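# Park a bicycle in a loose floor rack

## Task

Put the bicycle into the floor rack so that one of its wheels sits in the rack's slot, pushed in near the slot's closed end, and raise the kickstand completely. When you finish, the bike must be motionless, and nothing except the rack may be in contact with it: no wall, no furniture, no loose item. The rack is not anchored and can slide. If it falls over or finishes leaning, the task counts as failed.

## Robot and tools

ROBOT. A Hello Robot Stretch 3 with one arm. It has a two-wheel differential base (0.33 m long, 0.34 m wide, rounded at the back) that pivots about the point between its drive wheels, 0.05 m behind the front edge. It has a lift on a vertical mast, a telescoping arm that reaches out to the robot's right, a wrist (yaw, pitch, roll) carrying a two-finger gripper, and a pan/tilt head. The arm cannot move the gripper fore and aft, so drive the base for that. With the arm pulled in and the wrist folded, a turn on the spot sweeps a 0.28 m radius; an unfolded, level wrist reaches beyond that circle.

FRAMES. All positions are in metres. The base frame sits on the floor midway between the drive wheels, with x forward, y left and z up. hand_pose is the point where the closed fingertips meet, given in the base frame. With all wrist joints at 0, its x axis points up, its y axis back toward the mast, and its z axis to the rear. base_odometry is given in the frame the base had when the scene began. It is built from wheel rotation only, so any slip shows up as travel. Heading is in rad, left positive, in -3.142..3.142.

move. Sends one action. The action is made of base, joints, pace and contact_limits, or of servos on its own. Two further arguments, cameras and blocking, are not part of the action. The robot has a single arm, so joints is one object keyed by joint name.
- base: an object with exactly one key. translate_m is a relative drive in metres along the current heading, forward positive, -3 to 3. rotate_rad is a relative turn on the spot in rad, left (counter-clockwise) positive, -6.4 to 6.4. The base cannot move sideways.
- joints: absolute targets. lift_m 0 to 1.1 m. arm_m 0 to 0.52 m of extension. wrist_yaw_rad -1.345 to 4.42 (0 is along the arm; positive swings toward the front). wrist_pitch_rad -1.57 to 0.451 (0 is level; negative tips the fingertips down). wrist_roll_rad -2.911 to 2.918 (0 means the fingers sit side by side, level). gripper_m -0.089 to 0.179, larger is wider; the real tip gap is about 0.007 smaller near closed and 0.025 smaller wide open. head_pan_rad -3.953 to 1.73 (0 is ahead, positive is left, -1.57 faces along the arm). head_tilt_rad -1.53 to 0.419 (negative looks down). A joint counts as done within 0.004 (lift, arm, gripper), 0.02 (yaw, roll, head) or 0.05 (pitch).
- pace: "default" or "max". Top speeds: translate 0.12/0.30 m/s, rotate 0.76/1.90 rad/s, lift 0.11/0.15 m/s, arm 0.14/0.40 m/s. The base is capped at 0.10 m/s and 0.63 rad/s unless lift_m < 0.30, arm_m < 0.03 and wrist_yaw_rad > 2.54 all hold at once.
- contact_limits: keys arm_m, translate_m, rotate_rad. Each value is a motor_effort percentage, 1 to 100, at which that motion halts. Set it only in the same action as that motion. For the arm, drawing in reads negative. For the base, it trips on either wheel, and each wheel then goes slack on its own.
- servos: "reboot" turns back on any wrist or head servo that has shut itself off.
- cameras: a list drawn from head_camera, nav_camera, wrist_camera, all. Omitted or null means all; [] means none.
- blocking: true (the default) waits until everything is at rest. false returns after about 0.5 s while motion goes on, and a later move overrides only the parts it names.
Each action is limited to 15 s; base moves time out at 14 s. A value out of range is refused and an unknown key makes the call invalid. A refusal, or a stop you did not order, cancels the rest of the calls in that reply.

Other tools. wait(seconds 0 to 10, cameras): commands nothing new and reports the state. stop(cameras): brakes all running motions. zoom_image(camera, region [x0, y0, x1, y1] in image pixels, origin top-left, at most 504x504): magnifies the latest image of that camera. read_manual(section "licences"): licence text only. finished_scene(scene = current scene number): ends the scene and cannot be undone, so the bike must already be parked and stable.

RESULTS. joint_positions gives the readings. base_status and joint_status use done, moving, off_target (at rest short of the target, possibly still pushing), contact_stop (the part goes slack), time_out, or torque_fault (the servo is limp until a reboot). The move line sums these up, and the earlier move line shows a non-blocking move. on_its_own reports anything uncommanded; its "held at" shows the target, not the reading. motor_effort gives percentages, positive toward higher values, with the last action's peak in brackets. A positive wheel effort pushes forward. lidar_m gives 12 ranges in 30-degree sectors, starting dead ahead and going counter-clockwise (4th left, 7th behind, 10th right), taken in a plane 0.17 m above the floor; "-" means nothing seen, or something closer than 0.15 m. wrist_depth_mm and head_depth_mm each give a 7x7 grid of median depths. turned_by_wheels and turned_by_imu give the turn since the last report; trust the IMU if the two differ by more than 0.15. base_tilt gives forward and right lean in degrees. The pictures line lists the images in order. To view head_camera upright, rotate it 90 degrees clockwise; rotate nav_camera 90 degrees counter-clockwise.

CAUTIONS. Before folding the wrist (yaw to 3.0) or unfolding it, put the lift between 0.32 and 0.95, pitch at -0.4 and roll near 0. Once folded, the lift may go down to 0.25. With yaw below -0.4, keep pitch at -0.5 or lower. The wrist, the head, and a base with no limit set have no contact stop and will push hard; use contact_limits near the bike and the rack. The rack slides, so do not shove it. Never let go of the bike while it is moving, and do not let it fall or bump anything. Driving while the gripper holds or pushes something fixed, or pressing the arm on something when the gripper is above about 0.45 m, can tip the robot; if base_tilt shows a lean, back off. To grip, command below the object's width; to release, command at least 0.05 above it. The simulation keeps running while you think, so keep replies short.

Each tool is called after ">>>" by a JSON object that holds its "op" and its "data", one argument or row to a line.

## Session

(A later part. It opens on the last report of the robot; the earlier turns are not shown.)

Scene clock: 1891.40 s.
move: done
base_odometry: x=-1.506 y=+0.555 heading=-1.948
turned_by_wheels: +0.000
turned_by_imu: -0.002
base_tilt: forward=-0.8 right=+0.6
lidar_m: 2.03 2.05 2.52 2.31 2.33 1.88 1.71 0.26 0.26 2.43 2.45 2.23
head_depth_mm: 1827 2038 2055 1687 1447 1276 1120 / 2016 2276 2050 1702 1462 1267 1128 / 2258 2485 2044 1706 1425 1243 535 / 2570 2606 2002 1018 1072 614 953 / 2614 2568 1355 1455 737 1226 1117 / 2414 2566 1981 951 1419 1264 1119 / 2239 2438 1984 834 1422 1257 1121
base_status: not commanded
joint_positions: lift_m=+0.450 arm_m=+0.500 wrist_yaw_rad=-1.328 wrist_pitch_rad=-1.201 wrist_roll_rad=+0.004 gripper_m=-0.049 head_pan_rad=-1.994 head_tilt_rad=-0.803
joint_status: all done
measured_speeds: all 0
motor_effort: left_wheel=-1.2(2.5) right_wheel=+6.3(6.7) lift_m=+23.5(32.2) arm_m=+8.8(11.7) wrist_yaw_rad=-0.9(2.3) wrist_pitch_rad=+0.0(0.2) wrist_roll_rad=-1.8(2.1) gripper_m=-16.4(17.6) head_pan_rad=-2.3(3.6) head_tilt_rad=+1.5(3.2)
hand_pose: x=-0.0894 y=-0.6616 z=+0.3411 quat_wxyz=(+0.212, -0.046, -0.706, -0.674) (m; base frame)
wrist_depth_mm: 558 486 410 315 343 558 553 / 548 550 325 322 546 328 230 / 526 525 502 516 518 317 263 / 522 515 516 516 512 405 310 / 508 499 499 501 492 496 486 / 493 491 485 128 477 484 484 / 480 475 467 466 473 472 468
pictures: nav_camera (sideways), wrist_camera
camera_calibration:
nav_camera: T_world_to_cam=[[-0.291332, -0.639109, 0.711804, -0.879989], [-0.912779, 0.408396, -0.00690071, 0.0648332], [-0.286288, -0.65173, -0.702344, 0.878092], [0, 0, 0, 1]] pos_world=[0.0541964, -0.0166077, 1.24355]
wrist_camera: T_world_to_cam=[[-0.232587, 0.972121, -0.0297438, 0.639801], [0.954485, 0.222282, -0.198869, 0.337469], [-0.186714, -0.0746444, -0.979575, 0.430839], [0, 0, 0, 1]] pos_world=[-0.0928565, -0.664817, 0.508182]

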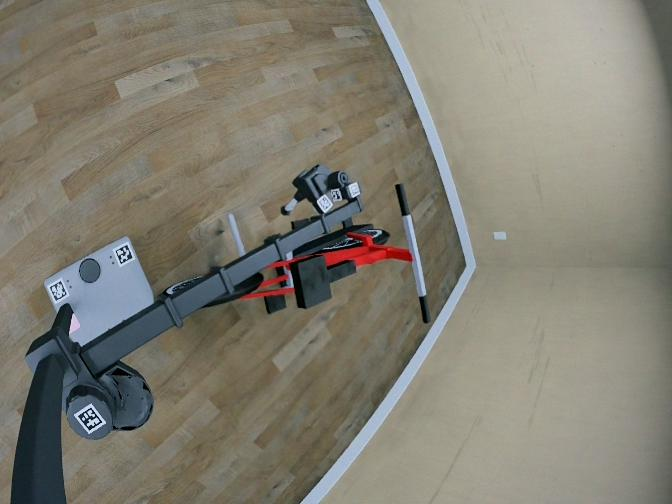

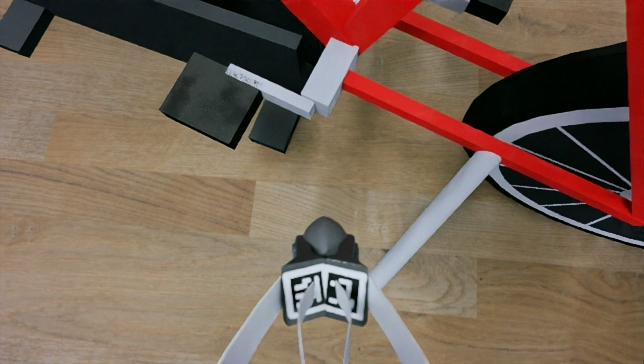

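>>> {"op": "move", "data": {
  "joints": {"lift_m": 0.22},
  "cameras": ["wrist_camera"]
}}

Scene clock: 1902.30 s.
move: done
base_odometry: x=-1.506 y=+0.555 heading=-1.948
turned_by_wheels: +0.000
turned_by_imu: -0.001
base_tilt: forward=-0.9 right=+0.5
lidar_m: 2.03 2.05 2.52 2.32 2.33 1.88 1.72 0.26 0.26 2.43 2.45 2.23
head_depth_mm: 1829 2052 2046 1712 1456 1276 1124 / 2027 2268 2047 1698 1459 1265 1124 / 2256 2457 2062 1705 1417 1246 966 / 2567 2607 1988 1016 1068 1002 770 / 2586 2550 1356 1445 1395 1224 1122 / 2414 2558 1990 1684 1017 1266 1121 / 2259 2471 1973 1700 1413 1261 1123
base_status: not commanded
joint_positions: lift_m=+0.220 arm_m=+0.500 wrist_yaw_rad=-1.328 wrist_pitch_rad=-1.201 wrist_roll_rad=+0.004 gripper_m=-0.049 head_pan_rad=-1.994 head_tilt_rad=-0.803
joint_status: all done
measured_speeds: all 0
motor_effort: left_wheel=-1.5(2.4) right_wheel=+5.9(6.7) lift_m=+23.9(29.9) arm_m=+5.1(7.1) wrist_yaw_rad=-2.1(2.2) wrist_pitch_rad=+0.2(0.3) wrist_roll_rad=-1.4(1.9) gripper_m=-16.2(17.5) head_pan_rad=-2.8(3.5) head_tilt_rad=+0.3(2.4)
hand_pose: x=-0.0894 y=-0.6616 z=+0.1111 quat_wxyz=(+0.212, -0.046, -0.706, -0.674) (m; base frame)
wrist_depth_mm: 314 314 290 311 309 309 305 / 304 305 299 303 297 299 293 / 297 296 293 292 294 288 286 / 287 288 286 283 284 281 137 / 278 278 277 274 274 157 272 / 270 271 270 128 267 167 265 / 265 264 257 258 182 259 257
pictures: wrist_camera
camera_calibration:
wrist_camera: T_world_to_cam=[[-0.232587, 0.972121, -0.0297438, 0.63296], [0.954485, 0.222283, -0.198869, 0.29173], [-0.186713, -0.0746445, -0.979575, 0.20554], [0, 0, 0, 1]] pos_world=[-0.0928565, -0.664818, 0.278185]

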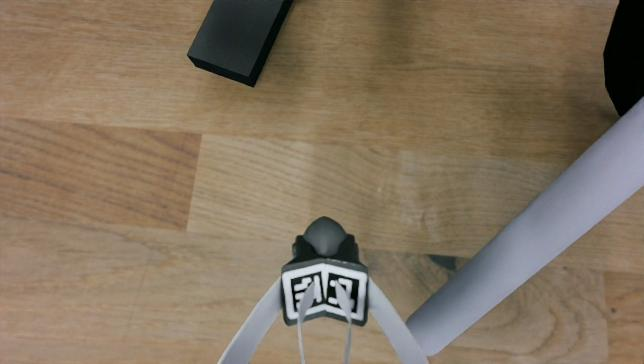

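>>> {"op": "move", "data": {
  "base": {"translate_m": -0.014},
  "joints": {"lift_m": 0.216},
  "cameras": []
}}

>>> {"op": "move", "data": {
  "joints": {"arm_m": 0.4},
  "cameras": ["wrist_camera"]
}}

Scene clock: 1923.17 s.
move: done
base_odometry: x=-1.501 y=+0.568 heading=-1.948
turned_by_wheels: +0.000
turned_by_imu: -0.001
base_tilt: forward=-0.8 right=+0.5
lidar_m: 2.05 2.06 2.54 2.31 2.32 1.87 1.70 0.25 0.25 2.43 2.45 2.24
head_depth_mm: 1819 2018 2054 1699 1462 1271 1123 / 2005 2257 2043 1702 1451 1273 1126 / 2254 2446 2061 1692 1422 1269 965 / 2560 2586 1991 1704 1174 943 775 / 2561 2573 1870 1390 1260 1222 1122 / 2420 2578 1979 1697 1023 1269 1122 / 2273 2448 1984 1688 1419 1264 1124
base_status: done
joint_positions: lift_m=+0.216 arm_m=+0.500 wrist_yaw_rad=-1.328 wrist_pitch_rad=-1.201 wrist_roll_rad=+0.004 gripper_m=-0.049 head_pan_rad=-1.994 head_tilt_rad=-0.803
joint_status: all done
measured_speeds: all 0
motor_effort: left_wheel=-5.6(8.7) right_wheel=+2.3(4.9) lift_m=+23.2(26.6) arm_m=+2.6(4.0) wrist_yaw_rad=-1.8(2.2) wrist_pitch_rad=+0.0(0.2) wrist_roll_rad=-1.7(1.9) gripper_m=-16.6(17.4) head_pan_rad=-1.8(3.0) head_tilt_rad=+1.8(2.4)
hand_pose: x=-0.0894 y=-0.6616 z=+0.1071 quat_wxyz=(+0.212, -0.046, -0.706, -0.674) (m; base frame)
wrist_depth_mm: 308 308 288 308 304 304 300 / 300 300 286 300 297 294 292 / 293 291 290 288 286 285 285 / 283 282 282 280 280 278 129 / 274 274 274 271 271 270 134 / 266 266 265 128 264 150 262 / 260 258 255 256 172 253 254
pictures: none
No camera images: "cameras" was empty.

Scene clock: 1925.13 s.
move: done
base_odometry: x=-1.501 y=+0.568 heading=-1.948
turned_by_wheels: +0.000
turned_by_imu: +0.000
base_tilt: forward=-0.8 right=+0.5
lidar_m: 2.04 2.06 2.54 2.31 2.33 1.86 1.71 0.24 0.24 2.43 2.45 2.25
head_depth_mm: 1816 2033 2050 1702 1456 1269 1130 / 2005 2254 2048 1705 1459 1273 1126 / 2239 2452 2051 1697 1427 1270 967 / 2563 2580 1990 1702 1049 963 780 / 2582 2596 1433 1417 1256 1222 1123 / 2408 2565 1985 1701 1073 1221 1123 / 2247 2477 2036 1696 1454 1267 1123
base_status: not commanded
joint_positions: lift_m=+0.216 arm_m=+0.400 wrist_yaw_rad=-1.302 wrist_pitch_rad=-1.180 wrist_roll_rad=+0.004 gripper_m=-0.050 head_pan_rad=-1.994 head_tilt_rad=-0.802
joint_status: all done
measured_speeds: all 0
on_its_own: wrist_yaw_rad is at rest, and its effort (-24.0) is outside its rest range (-9 to +9)
motor_effort: left_wheel=+0.4(8.3) right_wheel=-4.3(4.4) lift_m=+23.6(25.1) arm_m=-22.7(25.1) wrist_yaw_rad=-24.0(24.7) wrist_pitch_rad=-3.8(5.4) wrist_roll_rad=-1.8(2.1) gripper_m=-15.5(18.6) head_pan_rad=-2.1(3.2) head_tilt_rad=-0.3(2.8)
hand_pose: x=-0.0940 y=-0.5647 z=+0.1086 quat_wxyz=(+0.227, -0.044, -0.706, -0.669) (m; base frame)
wrist_depth_mm: 320 301 314 315 309 111 138 / 315 308 309 304 304 112 169 / 300 295 293 294 290 211 205 / 291 291 287 283 139 282 274 / 284 280 278 153 269 270 268 / 272 270 267 127 264 263 260 / 263 263 258 184 257 257 254
pictures: wrist_camera
camera_calibration:
wrist_camera: T_world_to_cam=[[-0.258391, 0.965577, -0.0299173, 0.531565], [0.94415, 0.245859, -0.219394, 0.288613], [-0.204487, -0.084936, -0.975177, 0.201539], [0, 0, 0, 1]] pos_world=[-0.0939301, -0.567107, 0.275759]

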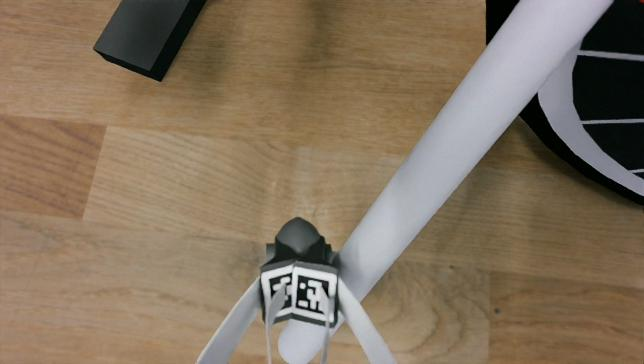

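>>> {"op": "move", "data": {
  "joints": {"arm_m": 0.37, "wrist_yaw_rad": -1.34},
  "cameras": ["wrist_camera"]
}}

>>> {"op": "move", "data": {
  "joints": {"arm_m": 0.335, "wrist_yaw_rad": -1.34, "lift_m": 0.222},
  "cameras": ["wrist_camera"]
}}

Scene clock: 1931.47 s.
move: off_target
base_odometry: x=-1.501 y=+0.568 heading=-1.947
turned_by_wheels: +0.000
turned_by_imu: +0.000
base_tilt: forward=-0.8 right=+0.5
lidar_m: 2.05 2.06 2.54 2.31 2.33 1.87 1.71 0.24 0.24 2.42 2.45 2.24
head_depth_mm: 1814 2017 2062 1706 1457 1265 1126 / 2008 2244 2066 1703 1456 1263 1125 / 2254 2464 2052 1703 1429 1264 967 / 2570 2601 1999 1702 1052 957 778 / 2583 2578 1460 1411 1259 1205 1122 / 2410 2560 1990 1705 1450 1222 1121 / 2261 2435 2043 1694 1455 1271 1119
base_status: not commanded
joint_positions: lift_m=+0.216 arm_m=+0.370 wrist_yaw_rad=-1.313 wrist_pitch_rad=-1.210 wrist_roll_rad=+0.005 gripper_m=-0.050 head_pan_rad=-1.994 head_tilt_rad=-0.802
joint_status: wrist_yaw_rad off_target (ended at -1.313, target -1.340); the others done
measured_speeds: all 0
on_its_own: wrist_yaw_rad is at rest, and its effort (-24.1) is outside its rest range (-9 to +9)
motor_effort: left_wheel=+2.2(3.2) right_wheel=-20.1(20.8) lift_m=+18.5(24.5) arm_m=-20.8(24.5) wrist_yaw_rad=-24.1(32.9) wrist_pitch_rad=+1.7(7.5) wrist_roll_rad=-1.8(2.2) gripper_m=-16.0(17.2) head_pan_rad=-3.1(3.1) head_tilt_rad=+1.0(1.7)
hand_pose: x=-0.0872 y=-0.5321 z=+0.1065 quat_wxyz=(+0.214, -0.038, -0.706, -0.674) (m; base frame)
wrist_depth_mm: 310 306 307 307 112 155 147 / 304 301 301 296 116 203 171 / 296 297 291 290 124 281 209 / 288 283 283 283 278 276 273 / 279 277 275 149 271 271 265 / 272 269 268 128 263 261 259 / 264 265 112 172 257 257 253
pictures: wrist_camera
camera_calibration:
wrist_camera: T_world_to_cam=[[-0.246672, 0.968637, -0.0299216, 0.504394], [0.952702, 0.236727, -0.190575, 0.266494], [-0.177515, -0.075516, -0.981216, 0.211679], [0, 0, 0, 1]] pos_world=[-0.0918935, -0.535675, 0.273583]

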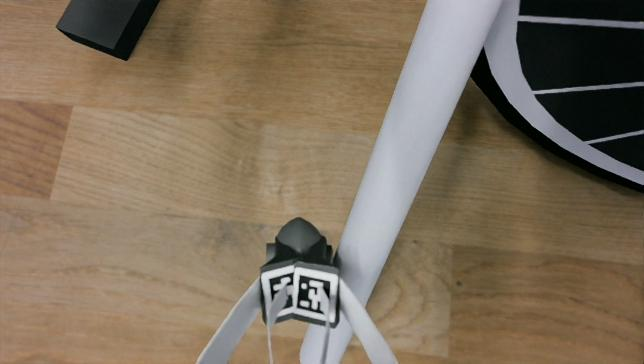

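Scene clock: 1932.77 s.
move: done
base_odometry: x=-1.501 y=+0.568 heading=-1.947
turned_by_wheels: +0.000
turned_by_imu: -0.001
base_tilt: forward=-0.8 right=+0.5
lidar_m: 2.05 2.07 2.54 2.31 2.33 1.87 1.70 0.24 0.24 2.43 2.45 2.25
head_depth_mm: 1812 2034 2038 1704 1457 1264 1123 / 2002 2275 2048 1702 1453 1274 1124 / 2244 2450 2013 1712 1426 1244 959 / 2543 2589 2000 993 1063 989 769 / 2597 2579 1481 1415 1399 1158 1122 / 2436 2557 1987 1687 1444 1197 1120 / 2241 2456 2034 1693 1445 1256 1121
base_status: not commanded
joint_positions: lift_m=+0.222 arm_m=+0.335 wrist_yaw_rad=-1.324 wrist_pitch_rad=-1.210 wrist_roll_rad=+0.005 gripper_m=-0.050 head_pan_rad=-1.994 head_tilt_rad=-0.802
joint_status: all done
measured_speeds: all 0
on_its_own: wrist_yaw_rad is at rest, and its effort (-13.8) is outside its rest range (-9 to +9)
motor_effort: left_wheel=+1.4(2.9) right_wheel=-4.1(19.9) lift_m=+22.2(33.6) arm_m=-15.3(22.2) wrist_yaw_rad=-13.8(24.1) wrist_pitch_rad=+1.8(3.6) wrist_roll_rad=-1.8(2.2) gripper_m=-15.2(17.6) head_pan_rad=-2.0(3.1) head_tilt_rad=+1.8(1.8)
hand_pose: x=-0.0872 y=-0.4963 z=+0.1124 quat_wxyz=(+0.210, -0.041, -0.706, -0.675) (m; base frame)
wrist_depth_mm: 298 317 315 311 176 165 145 / 306 306 303 300 209 197 167 / 300 296 296 295 290 246 200 / 289 290 286 285 285 282 254 / 281 283 281 145 274 276 274 / 277 275 273 128 269 267 266 / 267 267 260 159 262 261 259
pictures: wrist_camera
camera_calibration:
wrist_camera: T_world_to_cam=[[-0.235772, 0.971348, -0.0299109, 0.4722], [0.955379, 0.226041, -0.190151, 0.254121], [-0.177942, -0.0734086, -0.981299, 0.221209], [0, 0, 0, 1]] pos_world=[-0.0920879, -0.499874, 0.279517]

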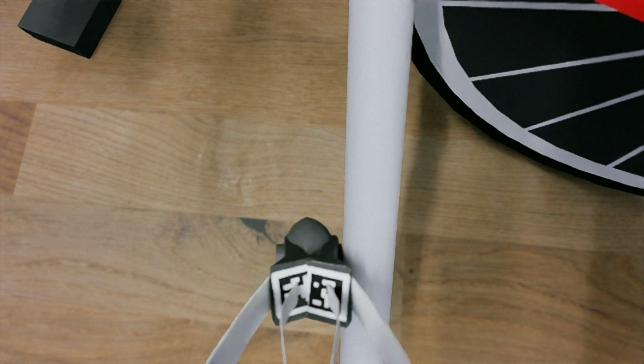

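>>> {"op": "move", "data": {
  "joints": {"arm_m": 0.3, "lift_m": 0.229},
  "cameras": []
}}

>>> {"op": "move", "data": {
  "joints": {"arm_m": 0.275, "lift_m": 0.235},
  "cameras": ["wrist_camera", "head_camera"]
}}

Scene clock: 1942.27 s.
move: done
base_odometry: x=-1.501 y=+0.568 heading=-1.948
turned_by_wheels: +0.000
turned_by_imu: -0.001
base_tilt: forward=-0.8 right=+0.5
lidar_m: 2.05 2.06 2.54 2.31 2.33 1.87 1.70 0.24 0.24 2.42 2.45 2.24
head_depth_mm: 1809 2010 2057 1716 1463 1271 1127 / 1997 2263 2069 1712 1458 1272 1126 / 2251 2421 1994 1714 1430 1247 960 / 2530 2592 1982 995 1059 997 766 / 2571 2584 1400 1426 1395 1080 1125 / 2401 2581 1996 1699 1455 966 1119 / 2259 2484 2044 1695 1438 1265 1128
base_status: not commanded
joint_positions: lift_m=+0.229 arm_m=+0.300 wrist_yaw_rad=-1.337 wrist_pitch_rad=-1.206 wrist_roll_rad=+0.004 gripper_m=-0.049 head_pan_rad=-1.994 head_tilt_rad=-0.802
joint_status: all done
measured_speeds: all 0
motor_effort: left_wheel=-1.7(2.1) right_wheel=+1.7(4.0) lift_m=+24.1(35.6) arm_m=-10.9(17.6) wrist_yaw_rad=-1.6(13.7) wrist_pitch_rad=+1.0(2.1) wrist_roll_rad=-1.6(2.1) gripper_m=-15.5(17.4) head_pan_rad=-2.8(3.0) head_tilt_rad=+0.8(2.3)
hand_pose: x=-0.0885 y=-0.4606 z=+0.1197 quat_wxyz=(+0.207, -0.048, -0.706, -0.676) (m; base frame)
wrist_depth_mm: 307 322 320 121 180 156 106 / 316 313 312 123 222 184 158 / 306 303 303 127 300 229 190 / 297 294 295 289 289 288 241 / 288 287 289 147 281 282 282 / 282 281 277 127 273 275 275 / 274 270 271 270 148 268 267
pictures: none
No camera images: "cameras" was empty.

Scene clock: 1943.40 s.
move: done
base_odometry: x=-1.501 y=+0.568 heading=-1.948
turned_by_wheels: +0.000
turned_by_imu: +0.000
base_tilt: forward=-0.8 right=+0.5
lidar_m: 2.05 2.06 2.54 2.31 2.33 1.87 1.70 0.24 0.24 2.43 2.45 2.25
head_depth_mm: 1813 2009 2056 1714 1455 1264 1124 / 2008 2257 2058 1706 1453 1268 1125 / 2250 2441 1987 1703 1425 1248 955 / 2552 2599 1976 989 1052 1002 759 / 2592 2554 1407 1426 1400 981 1129 / 2437 2566 2000 1699 1456 1199 1120 / 2283 2451 2041 1701 1452 1263 1116
base_status: not commanded
joint_positions: lift_m=+0.235 arm_m=+0.275 wrist_yaw_rad=-1.338 wrist_pitch_rad=-1.206 wrist_roll_rad=+0.004 gripper_m=-0.049 head_pan_rad=-1.994 head_tilt_rad=-0.802
joint_status: all done
measured_speeds: all 0
motor_effort: left_wheel=-2.1(2.2) right_wheel=+2.5(2.6) lift_m=+31.3(35.2) arm_m=-12.0(14.1) wrist_yaw_rad=-1.5(2.2) wrist_pitch_rad=+0.9(1.2) wrist_roll_rad=-1.7(2.0) gripper_m=-16.6(16.7) head_pan_rad=-2.8(3.0) head_tilt_rad=+1.8(2.5)
hand_pose: x=-0.0885 y=-0.4356 z=+0.1257 quat_wxyz=(+0.207, -0.048, -0.706, -0.676) (m; base frame)
wrist_depth_mm: 324 331 328 212 113 104 101 / 322 321 319 316 218 109 101 / 314 310 312 308 304 225 107 / 303 301 302 298 295 296 238 / 296 292 293 291 289 291 286 / 286 286 282 127 282 278 280 / 277 276 272 275 273 275 274
pictures: head_camera (sideways), wrist_camera
camera_calibration:
head_camera: T_world_to_cam=[[0.349018, 0.654727, -0.670462, 0.898506], [0.8842, -0.467091, 0.00415303, -0.0109891], [-0.310447, -0.594272, -0.741932, 0.922631], [0, 0, 0, 1]] pos_world=[-0.0174497, -0.045116, 1.28699]
wrist_camera: T_world_to_cam=[[-0.222669, 0.97444, -0.029748, 0.415861], [0.95754, 0.212872, -0.194429, 0.239153], [-0.183127, -0.0717783, -0.980465, 0.238644], [0, 0, 0, 1]] pos_world=[-0.0926969, -0.439011, 0.292852]

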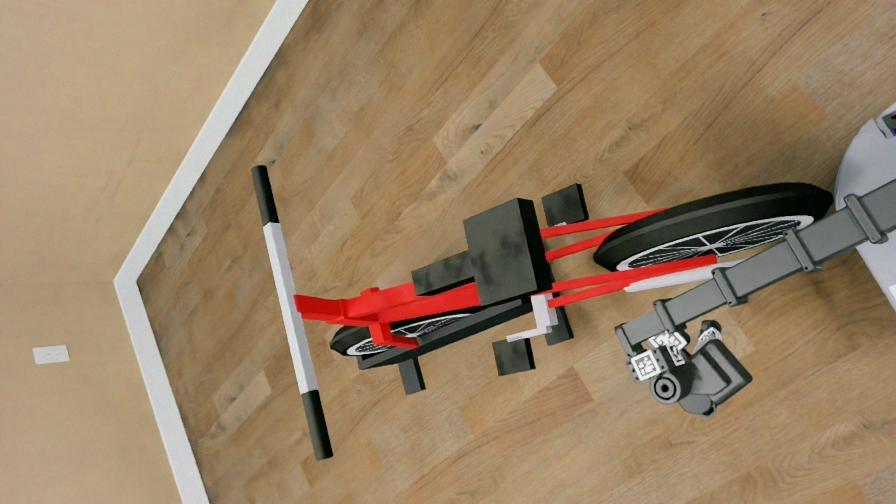

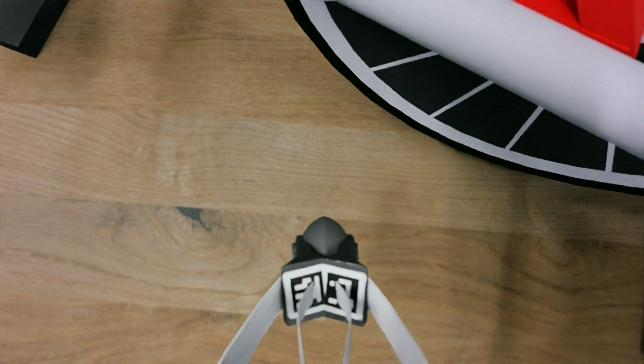

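>>> {"op": "move", "data": {
  "joints": {"lift_m": 0.5},
  "cameras": ["head_camera"]
}}

>>> {"op": "zoom_image", "data": {
  "camera": "head_camera",
  "region": [480, 160, 860, 400]
}}

Scene clock: 1954.47 s.
move: done
base_odometry: x=-1.501 y=+0.568 heading=-1.948
turned_by_wheels: +0.000
turned_by_imu: -0.001
base_tilt: forward=-0.8 right=+0.5
lidar_m: 2.04 2.06 2.54 2.31 2.34 1.87 1.70 0.24 0.24 2.43 2.45 2.25
head_depth_mm: 1810 2016 2053 1708 1455 1272 1123 / 2011 2263 2049 1715 1467 1269 1121 / 2271 2471 1985 1694 1419 1245 486 / 2549 2551 1989 993 1038 563 951 / 2605 2594 1479 1411 664 1247 1123 / 2405 2548 2002 1697 662 1242 1122 / 2247 2468 2034 1690 1450 1265 1121
base_status: not commanded
joint_positions: lift_m=+0.500 arm_m=+0.275 wrist_yaw_rad=-1.338 wrist_pitch_rad=-1.206 wrist_roll_rad=+0.004 gripper_m=-0.049 head_pan_rad=-1.994 head_tilt_rad=-0.802
joint_status: all done
measured_speeds: all 0
motor_effort: left_wheel=-1.1(2.6) right_wheel=+2.1(3.1) lift_m=+32.5(35.9) arm_m=-11.7(12.7) wrist_yaw_rad=-1.8(2.2) wrist_pitch_rad=+0.9(1.1) wrist_roll_rad=-1.8(2.1) gripper_m=-15.1(17.9) head_pan_rad=-1.8(3.1) head_tilt_rad=+2.0(2.4)
hand_pose: x=-0.0885 y=-0.4356 z=+0.3907 quat_wxyz=(+0.207, -0.048, -0.706, -0.676) (m; base frame)
wrist_depth_mm: 462 381 397 400 233 613 594 / 374 381 604 264 234 205 582 / 579 582 582 373 299 241 213 / 569 566 563 555 359 305 253 / 549 551 545 544 543 547 - / 537 538 540 127 537 528 378 / 523 528 520 521 510 465 367
pictures: head_camera (sideways)
camera_calibration:
head_camera: T_world_to_cam=[[0.349018, 0.654727, -0.670462, 0.898506], [0.8842, -0.467091, 0.00415303, -0.0109891], [-0.310448, -0.594272, -0.741932, 0.922631], [0, 0, 0, 1]] pos_world=[-0.0174497, -0.045116, 1.28699]

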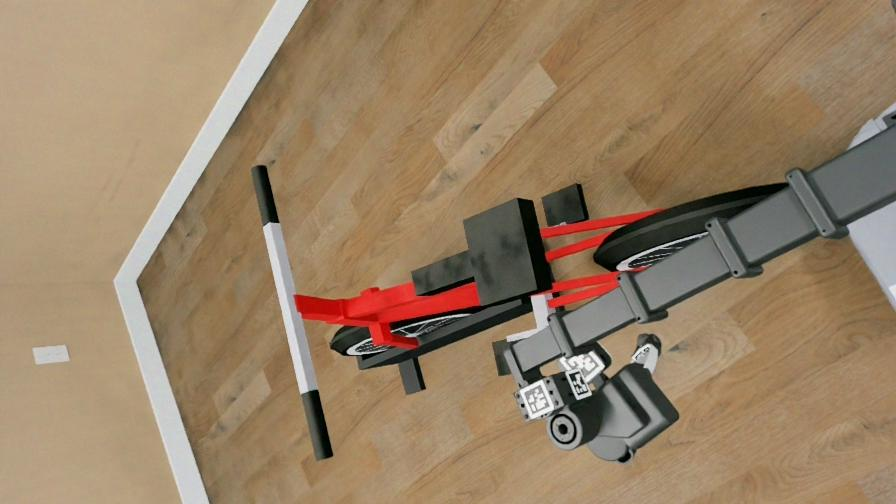

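Scaled by 1.326 from the camera's 896x504 image, which has a finer 1280x720 frame.

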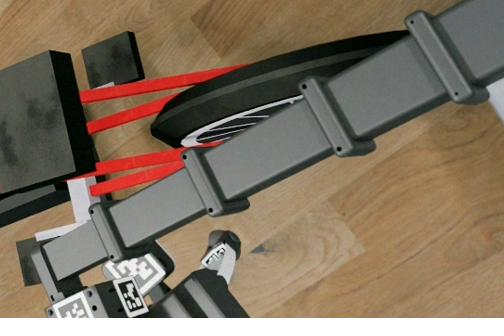

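>>> {"op": "move", "data": {
  "joints": {"lift_m": 0.75, "head_pan_rad": -2.3, "head_tilt_rad": -0.6},
  "cameras": []
}}

>>> {"op": "move", "data": {
  "joints": {"arm_m": 0.0, "wrist_yaw_rad": 0.0},
  "cameras": ["nav_camera"]
}}

>>> {"op": "move", "data": {
  "base": {"rotate_rad": -0.12},
  "cameras": []
}}

>>> {"op": "move", "data": {
  "base": {"translate_m": 0.35},
  "cameras": ["head_camera", "nav_camera"]
}}

Scene clock: 1973.50 s.
move: done
base_odometry: x=-1.501 y=+0.568 heading=-1.948
turned_by_wheels: +0.000
turned_by_imu: -0.001
base_tilt: forward=-0.8 right=+0.6
lidar_m: 2.05 2.06 2.53 2.31 2.33 1.87 1.70 0.24 0.24 2.43 2.45 2.25
head_depth_mm: 1489 1624 1819 1975 1687 1394 1192 / 1591 1747 1965 2070 1676 1395 1192 / 1687 1882 2127 2096 1686 1393 1221 / 1800 2030 2318 2100 1682 1396 300 / 1941 2182 2469 2113 1684 863 301 / 2106 2394 2684 2046 1680 346 1145 / 2275 2632 2823 2034 1046 386 1192
base_status: not commanded
joint_positions: lift_m=+0.750 arm_m=+0.275 wrist_yaw_rad=-1.338 wrist_pitch_rad=-1.206 wrist_roll_rad=+0.004 gripper_m=-0.049 head_pan_rad=-2.294 head_tilt_rad=-0.606
joint_status: all done
measured_speeds: all 0
motor_effort: left_wheel=-1.2(2.8) right_wheel=+2.2(3.0) lift_m=+32.8(36.2) arm_m=-10.6(12.4) wrist_yaw_rad=-1.8(2.4) wrist_pitch_rad=+1.1(1.1) wrist_roll_rad=-1.5(2.1) gripper_m=-15.6(18.2) head_pan_rad=-2.6(5.9) head_tilt_rad=+2.6(5.4)
hand_pose: x=-0.0885 y=-0.4356 z=+0.6407 quat_wxyz=(+0.207, -0.048, -0.706, -0.676) (m; base frame)
wrist_depth_mm: 548 505 293 290 862 860 876 / 834 662 299 282 879 843 845 / 836 847 629 495 813 807 843 / 815 797 805 613 455 832 792 / 806 797 773 766 767 - 782 / 776 780 779 127 747 - - / 740 751 740 734 731 568 589
pictures: none
No camera images: "cameras" was empty.

Scene clock: 1976.73 s.
move: done
base_odometry: x=-1.501 y=+0.568 heading=-1.948
turned_by_wheels: +0.000
turned_by_imu: -0.001
base_tilt: forward=-0.8 right=+0.5
lidar_m: 2.05 2.06 2.53 2.31 2.33 1.87 1.70 0.24 0.24 2.43 2.45 2.25
head_depth_mm: 1485 1637 1825 1974 1677 1392 1191 / 1581 1744 1966 2058 1676 1390 1194 / 1688 1885 2108 2119 1678 1395 1191 / 1808 2025 2319 2081 1686 1397 294 / 1918 2186 2487 2110 1677 1154 298 / 2107 2405 2674 2045 1688 950 1074 / 2299 2644 2846 2037 1329 1334 1193
base_status: not commanded
joint_positions: lift_m=+0.750 arm_m=+0.003 wrist_yaw_rad=-0.001 wrist_pitch_rad=-1.206 wrist_roll_rad=+0.004 gripper_m=-0.049 head_pan_rad=-2.294 head_tilt_rad=-0.606
joint_status: all done
joint sent to its limit — arm_m, lower limit.
measured_speeds: all 0
motor_effort: left_wheel=-1.2(2.4) right_wheel=+2.4(3.0) lift_m=+31.8(33.8) arm_m=-12.1(14.2) wrist_yaw_rad=+0.8(5.3) wrist_pitch_rad=+1.0(1.1) wrist_roll_rad=-1.7(2.0) gripper_m=-16.1(17.1) head_pan_rad=-2.3(3.7) head_tilt_rad=+2.1(4.1)
hand_pose: x=-0.0217 y=-0.2167 z=+0.6407 quat_wxyz=(+0.581, +0.400, -0.583, -0.402) (m; base frame)
wrist_depth_mm: 891 872 900 885 855 653 879 / 861 859 868 842 843 641 849 / 822 814 814 827 623 829 809 / 834 801 819 814 608 787 784 / 783 782 795 780 785 772 765 / 782 775 778 128 778 758 750 / 750 749 738 581 109 737 747
pictures: nav_camera (sideways)
camera_calibration:
nav_camera: T_world_to_cam=[[-0.365685, -0.409752, 0.83569, -1.04102], [-0.752337, 0.65875, -0.00621566, 0.0629644], [-0.547963, -0.630993, -0.549167, 0.680429], [0, 0, 0, 1]] pos_world=[0.039535, -0.0386919, 1.24403]

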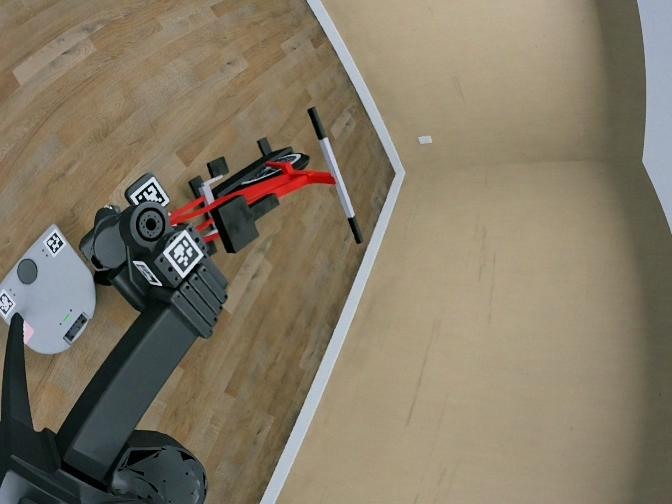

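Scene clock: 1977.80 s.
move: done
base_odometry: x=-1.501 y=+0.568 heading=-2.067
turned_by_wheels: -0.120
turned_by_imu: -0.121
base_tilt: forward=-0.8 right=+0.5
lidar_m: 2.05 2.05 2.35 2.31 2.31 1.97 1.71 1.70 0.24 0.92 2.43 2.40
head_depth_mm: 1433 1577 1760 1963 1671 1392 1187 / 1504 1666 1861 2019 1686 1388 1190 / 1583 1770 1981 2106 1679 1392 1193 / 1672 1881 2131 2110 1675 1396 294 / 1752 1989 2295 2107 1686 1405 298 / 1841 2126 2449 2109 1686 868 928 / 1976 2280 2587 2046 1678 965 1198
base_status: done
joint_positions: lift_m=+0.750 arm_m=+0.003 wrist_yaw_rad=-0.001 wrist_pitch_rad=-1.206 wrist_roll_rad=+0.004 gripper_m=-0.049 head_pan_rad=-2.294 head_tilt_rad=-0.606
joint_status: not commanded
measured_speeds: all 0
motor_effort: left_wheel=+7.4(8.0) right_wheel=-5.9(6.0) lift_m=+30.9(33.0) arm_m=-11.6(12.4) wrist_yaw_rad=+1.1(1.3) wrist_pitch_rad=+1.0(1.1) wrist_roll_rad=-1.8(1.8) gripper_m=-16.0(17.7) head_pan_rad=-2.6(3.0) head_tilt_rad=+2.6(3.5)
hand_pose: x=-0.0217 y=-0.2167 z=+0.6407 quat_wxyz=(+0.581, +0.400, -0.583, -0.402) (m; base frame)
wrist_depth_mm: 864 896 864 878 662 853 878 / 871 832 836 859 557 841 826 / 850 853 825 816 520 830 820 / 814 809 823 801 492 798 809 / 796 792 800 758 767 778 761 / 769 788 766 128 766 753 748 / 756 766 748 585 109 735 763
pictures: none
No camera images: "cameras" was empty.

Scene clock: 1982.40 s.
move: done
base_odometry: x=-1.667 y=+0.260 heading=-2.067
turned_by_wheels: +0.000
turned_by_imu: +0.001
base_tilt: forward=-0.8 right=+0.5
lidar_m: 1.71 1.71 1.97 2.41 2.41 2.36 2.04 0.53 0.74 2.34 2.34 1.99
head_depth_mm: 1729 1918 2127 2105 1667 1394 1193 / 1814 2008 2281 2112 1682 1396 1145 / 1895 2133 2412 2107 1635 1087 1167 / 2007 2264 2513 2123 1123 1265 294 / 2125 2427 2672 1974 1430 1401 298 / 2254 2578 2754 1471 1560 1398 1245 / 2407 2736 2840 2052 1692 1396 1199
base_status: done
joint_positions: lift_m=+0.750 arm_m=+0.003 wrist_yaw_rad=-0.001 wrist_pitch_rad=-1.206 wrist_roll_rad=+0.004 gripper_m=-0.049 head_pan_rad=-2.294 head_tilt_rad=-0.606
joint_status: not commanded
measured_speeds: all 0
motor_effort: left_wheel=+6.2(11.2) right_wheel=-2.6(3.7) lift_m=+30.5(32.5) arm_m=-9.3(12.3) wrist_yaw_rad=+0.4(1.4) wrist_pitch_rad=+1.0(1.1) wrist_roll_rad=-1.7(2.0) gripper_m=-15.8(17.4) head_pan_rad=-2.1(3.4) head_tilt_rad=+2.9(4.2)
hand_pose: x=-0.0217 y=-0.2167 z=+0.6407 quat_wxyz=(+0.581, +0.400, -0.583, -0.402) (m; base frame)
wrist_depth_mm: 881 880 895 895 863 876 656 / 873 864 865 840 842 838 634 / 838 811 829 836 834 804 605 / 800 821 794 797 793 789 574 / 781 807 793 770 782 761 558 / 764 754 782 127 755 764 753 / 752 743 752 588 109 749 741
pictures: head_camera (sideways), nav_camera (sideways)
camera_calibration:
head_camera: T_world_to_cam=[[0.430681, 0.413651, -0.802127, 1.06961], [0.708192, -0.705832, 0.0162523, -0.02567], [-0.559444, -0.575059, -0.596933, 0.735548], [0, 0, 0, 1]] pos_world=[-0.0309828, -0.0375801, 1.29745]
nav_camera: T_world_to_cam=[[-0.365645, -0.409666, 0.83575, -1.0411], [-0.752306, 0.658785, -0.00621521, 0.0629636], [-0.548033, -0.631012, -0.549076, 0.680311], [0, 0, 0, 1]] pos_world=[0.039529, -0.0386982, 1.24403]

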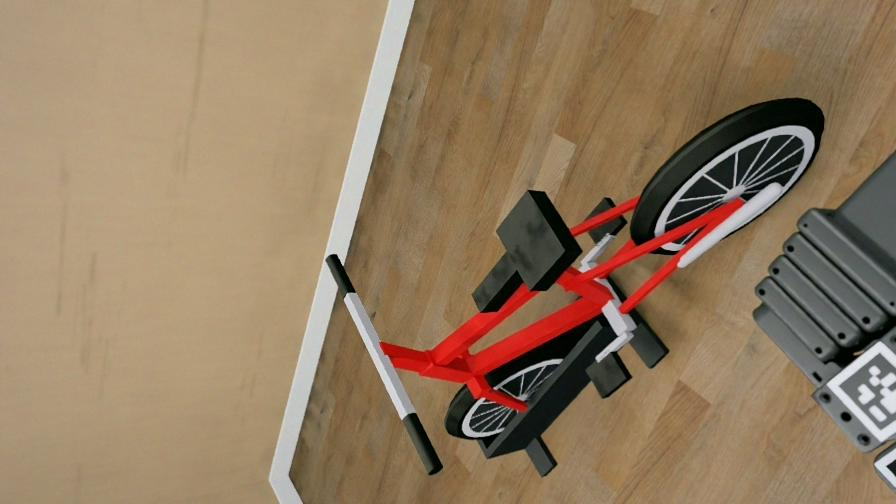

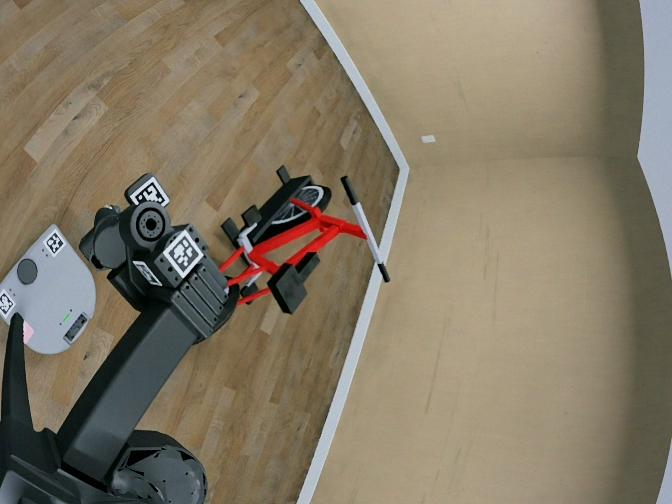

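>>> {"op": "zoom_image", "data": {
  "camera": "head_camera",
  "region": [420, 280, 680, 500]
}}

>>> {"op": "zoom_image", "data": {
  "camera": "head_camera",
  "region": [590, 90, 840, 320]
}}

Scaled by 1.938 from the camera's 896x504 image, which has a finer 1280x720 frame.

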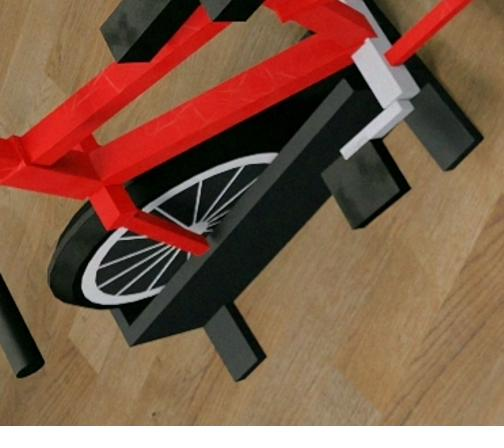

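Scaled by 2.016 from the camera's 896x504 image, which has a finer 1280x720 frame.

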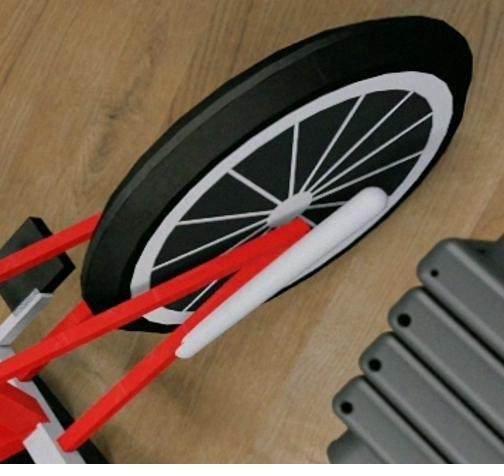

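>>> {"op": "finished_scene", "data": {
  "scene": 2
}}

The scene is finished: the task was done.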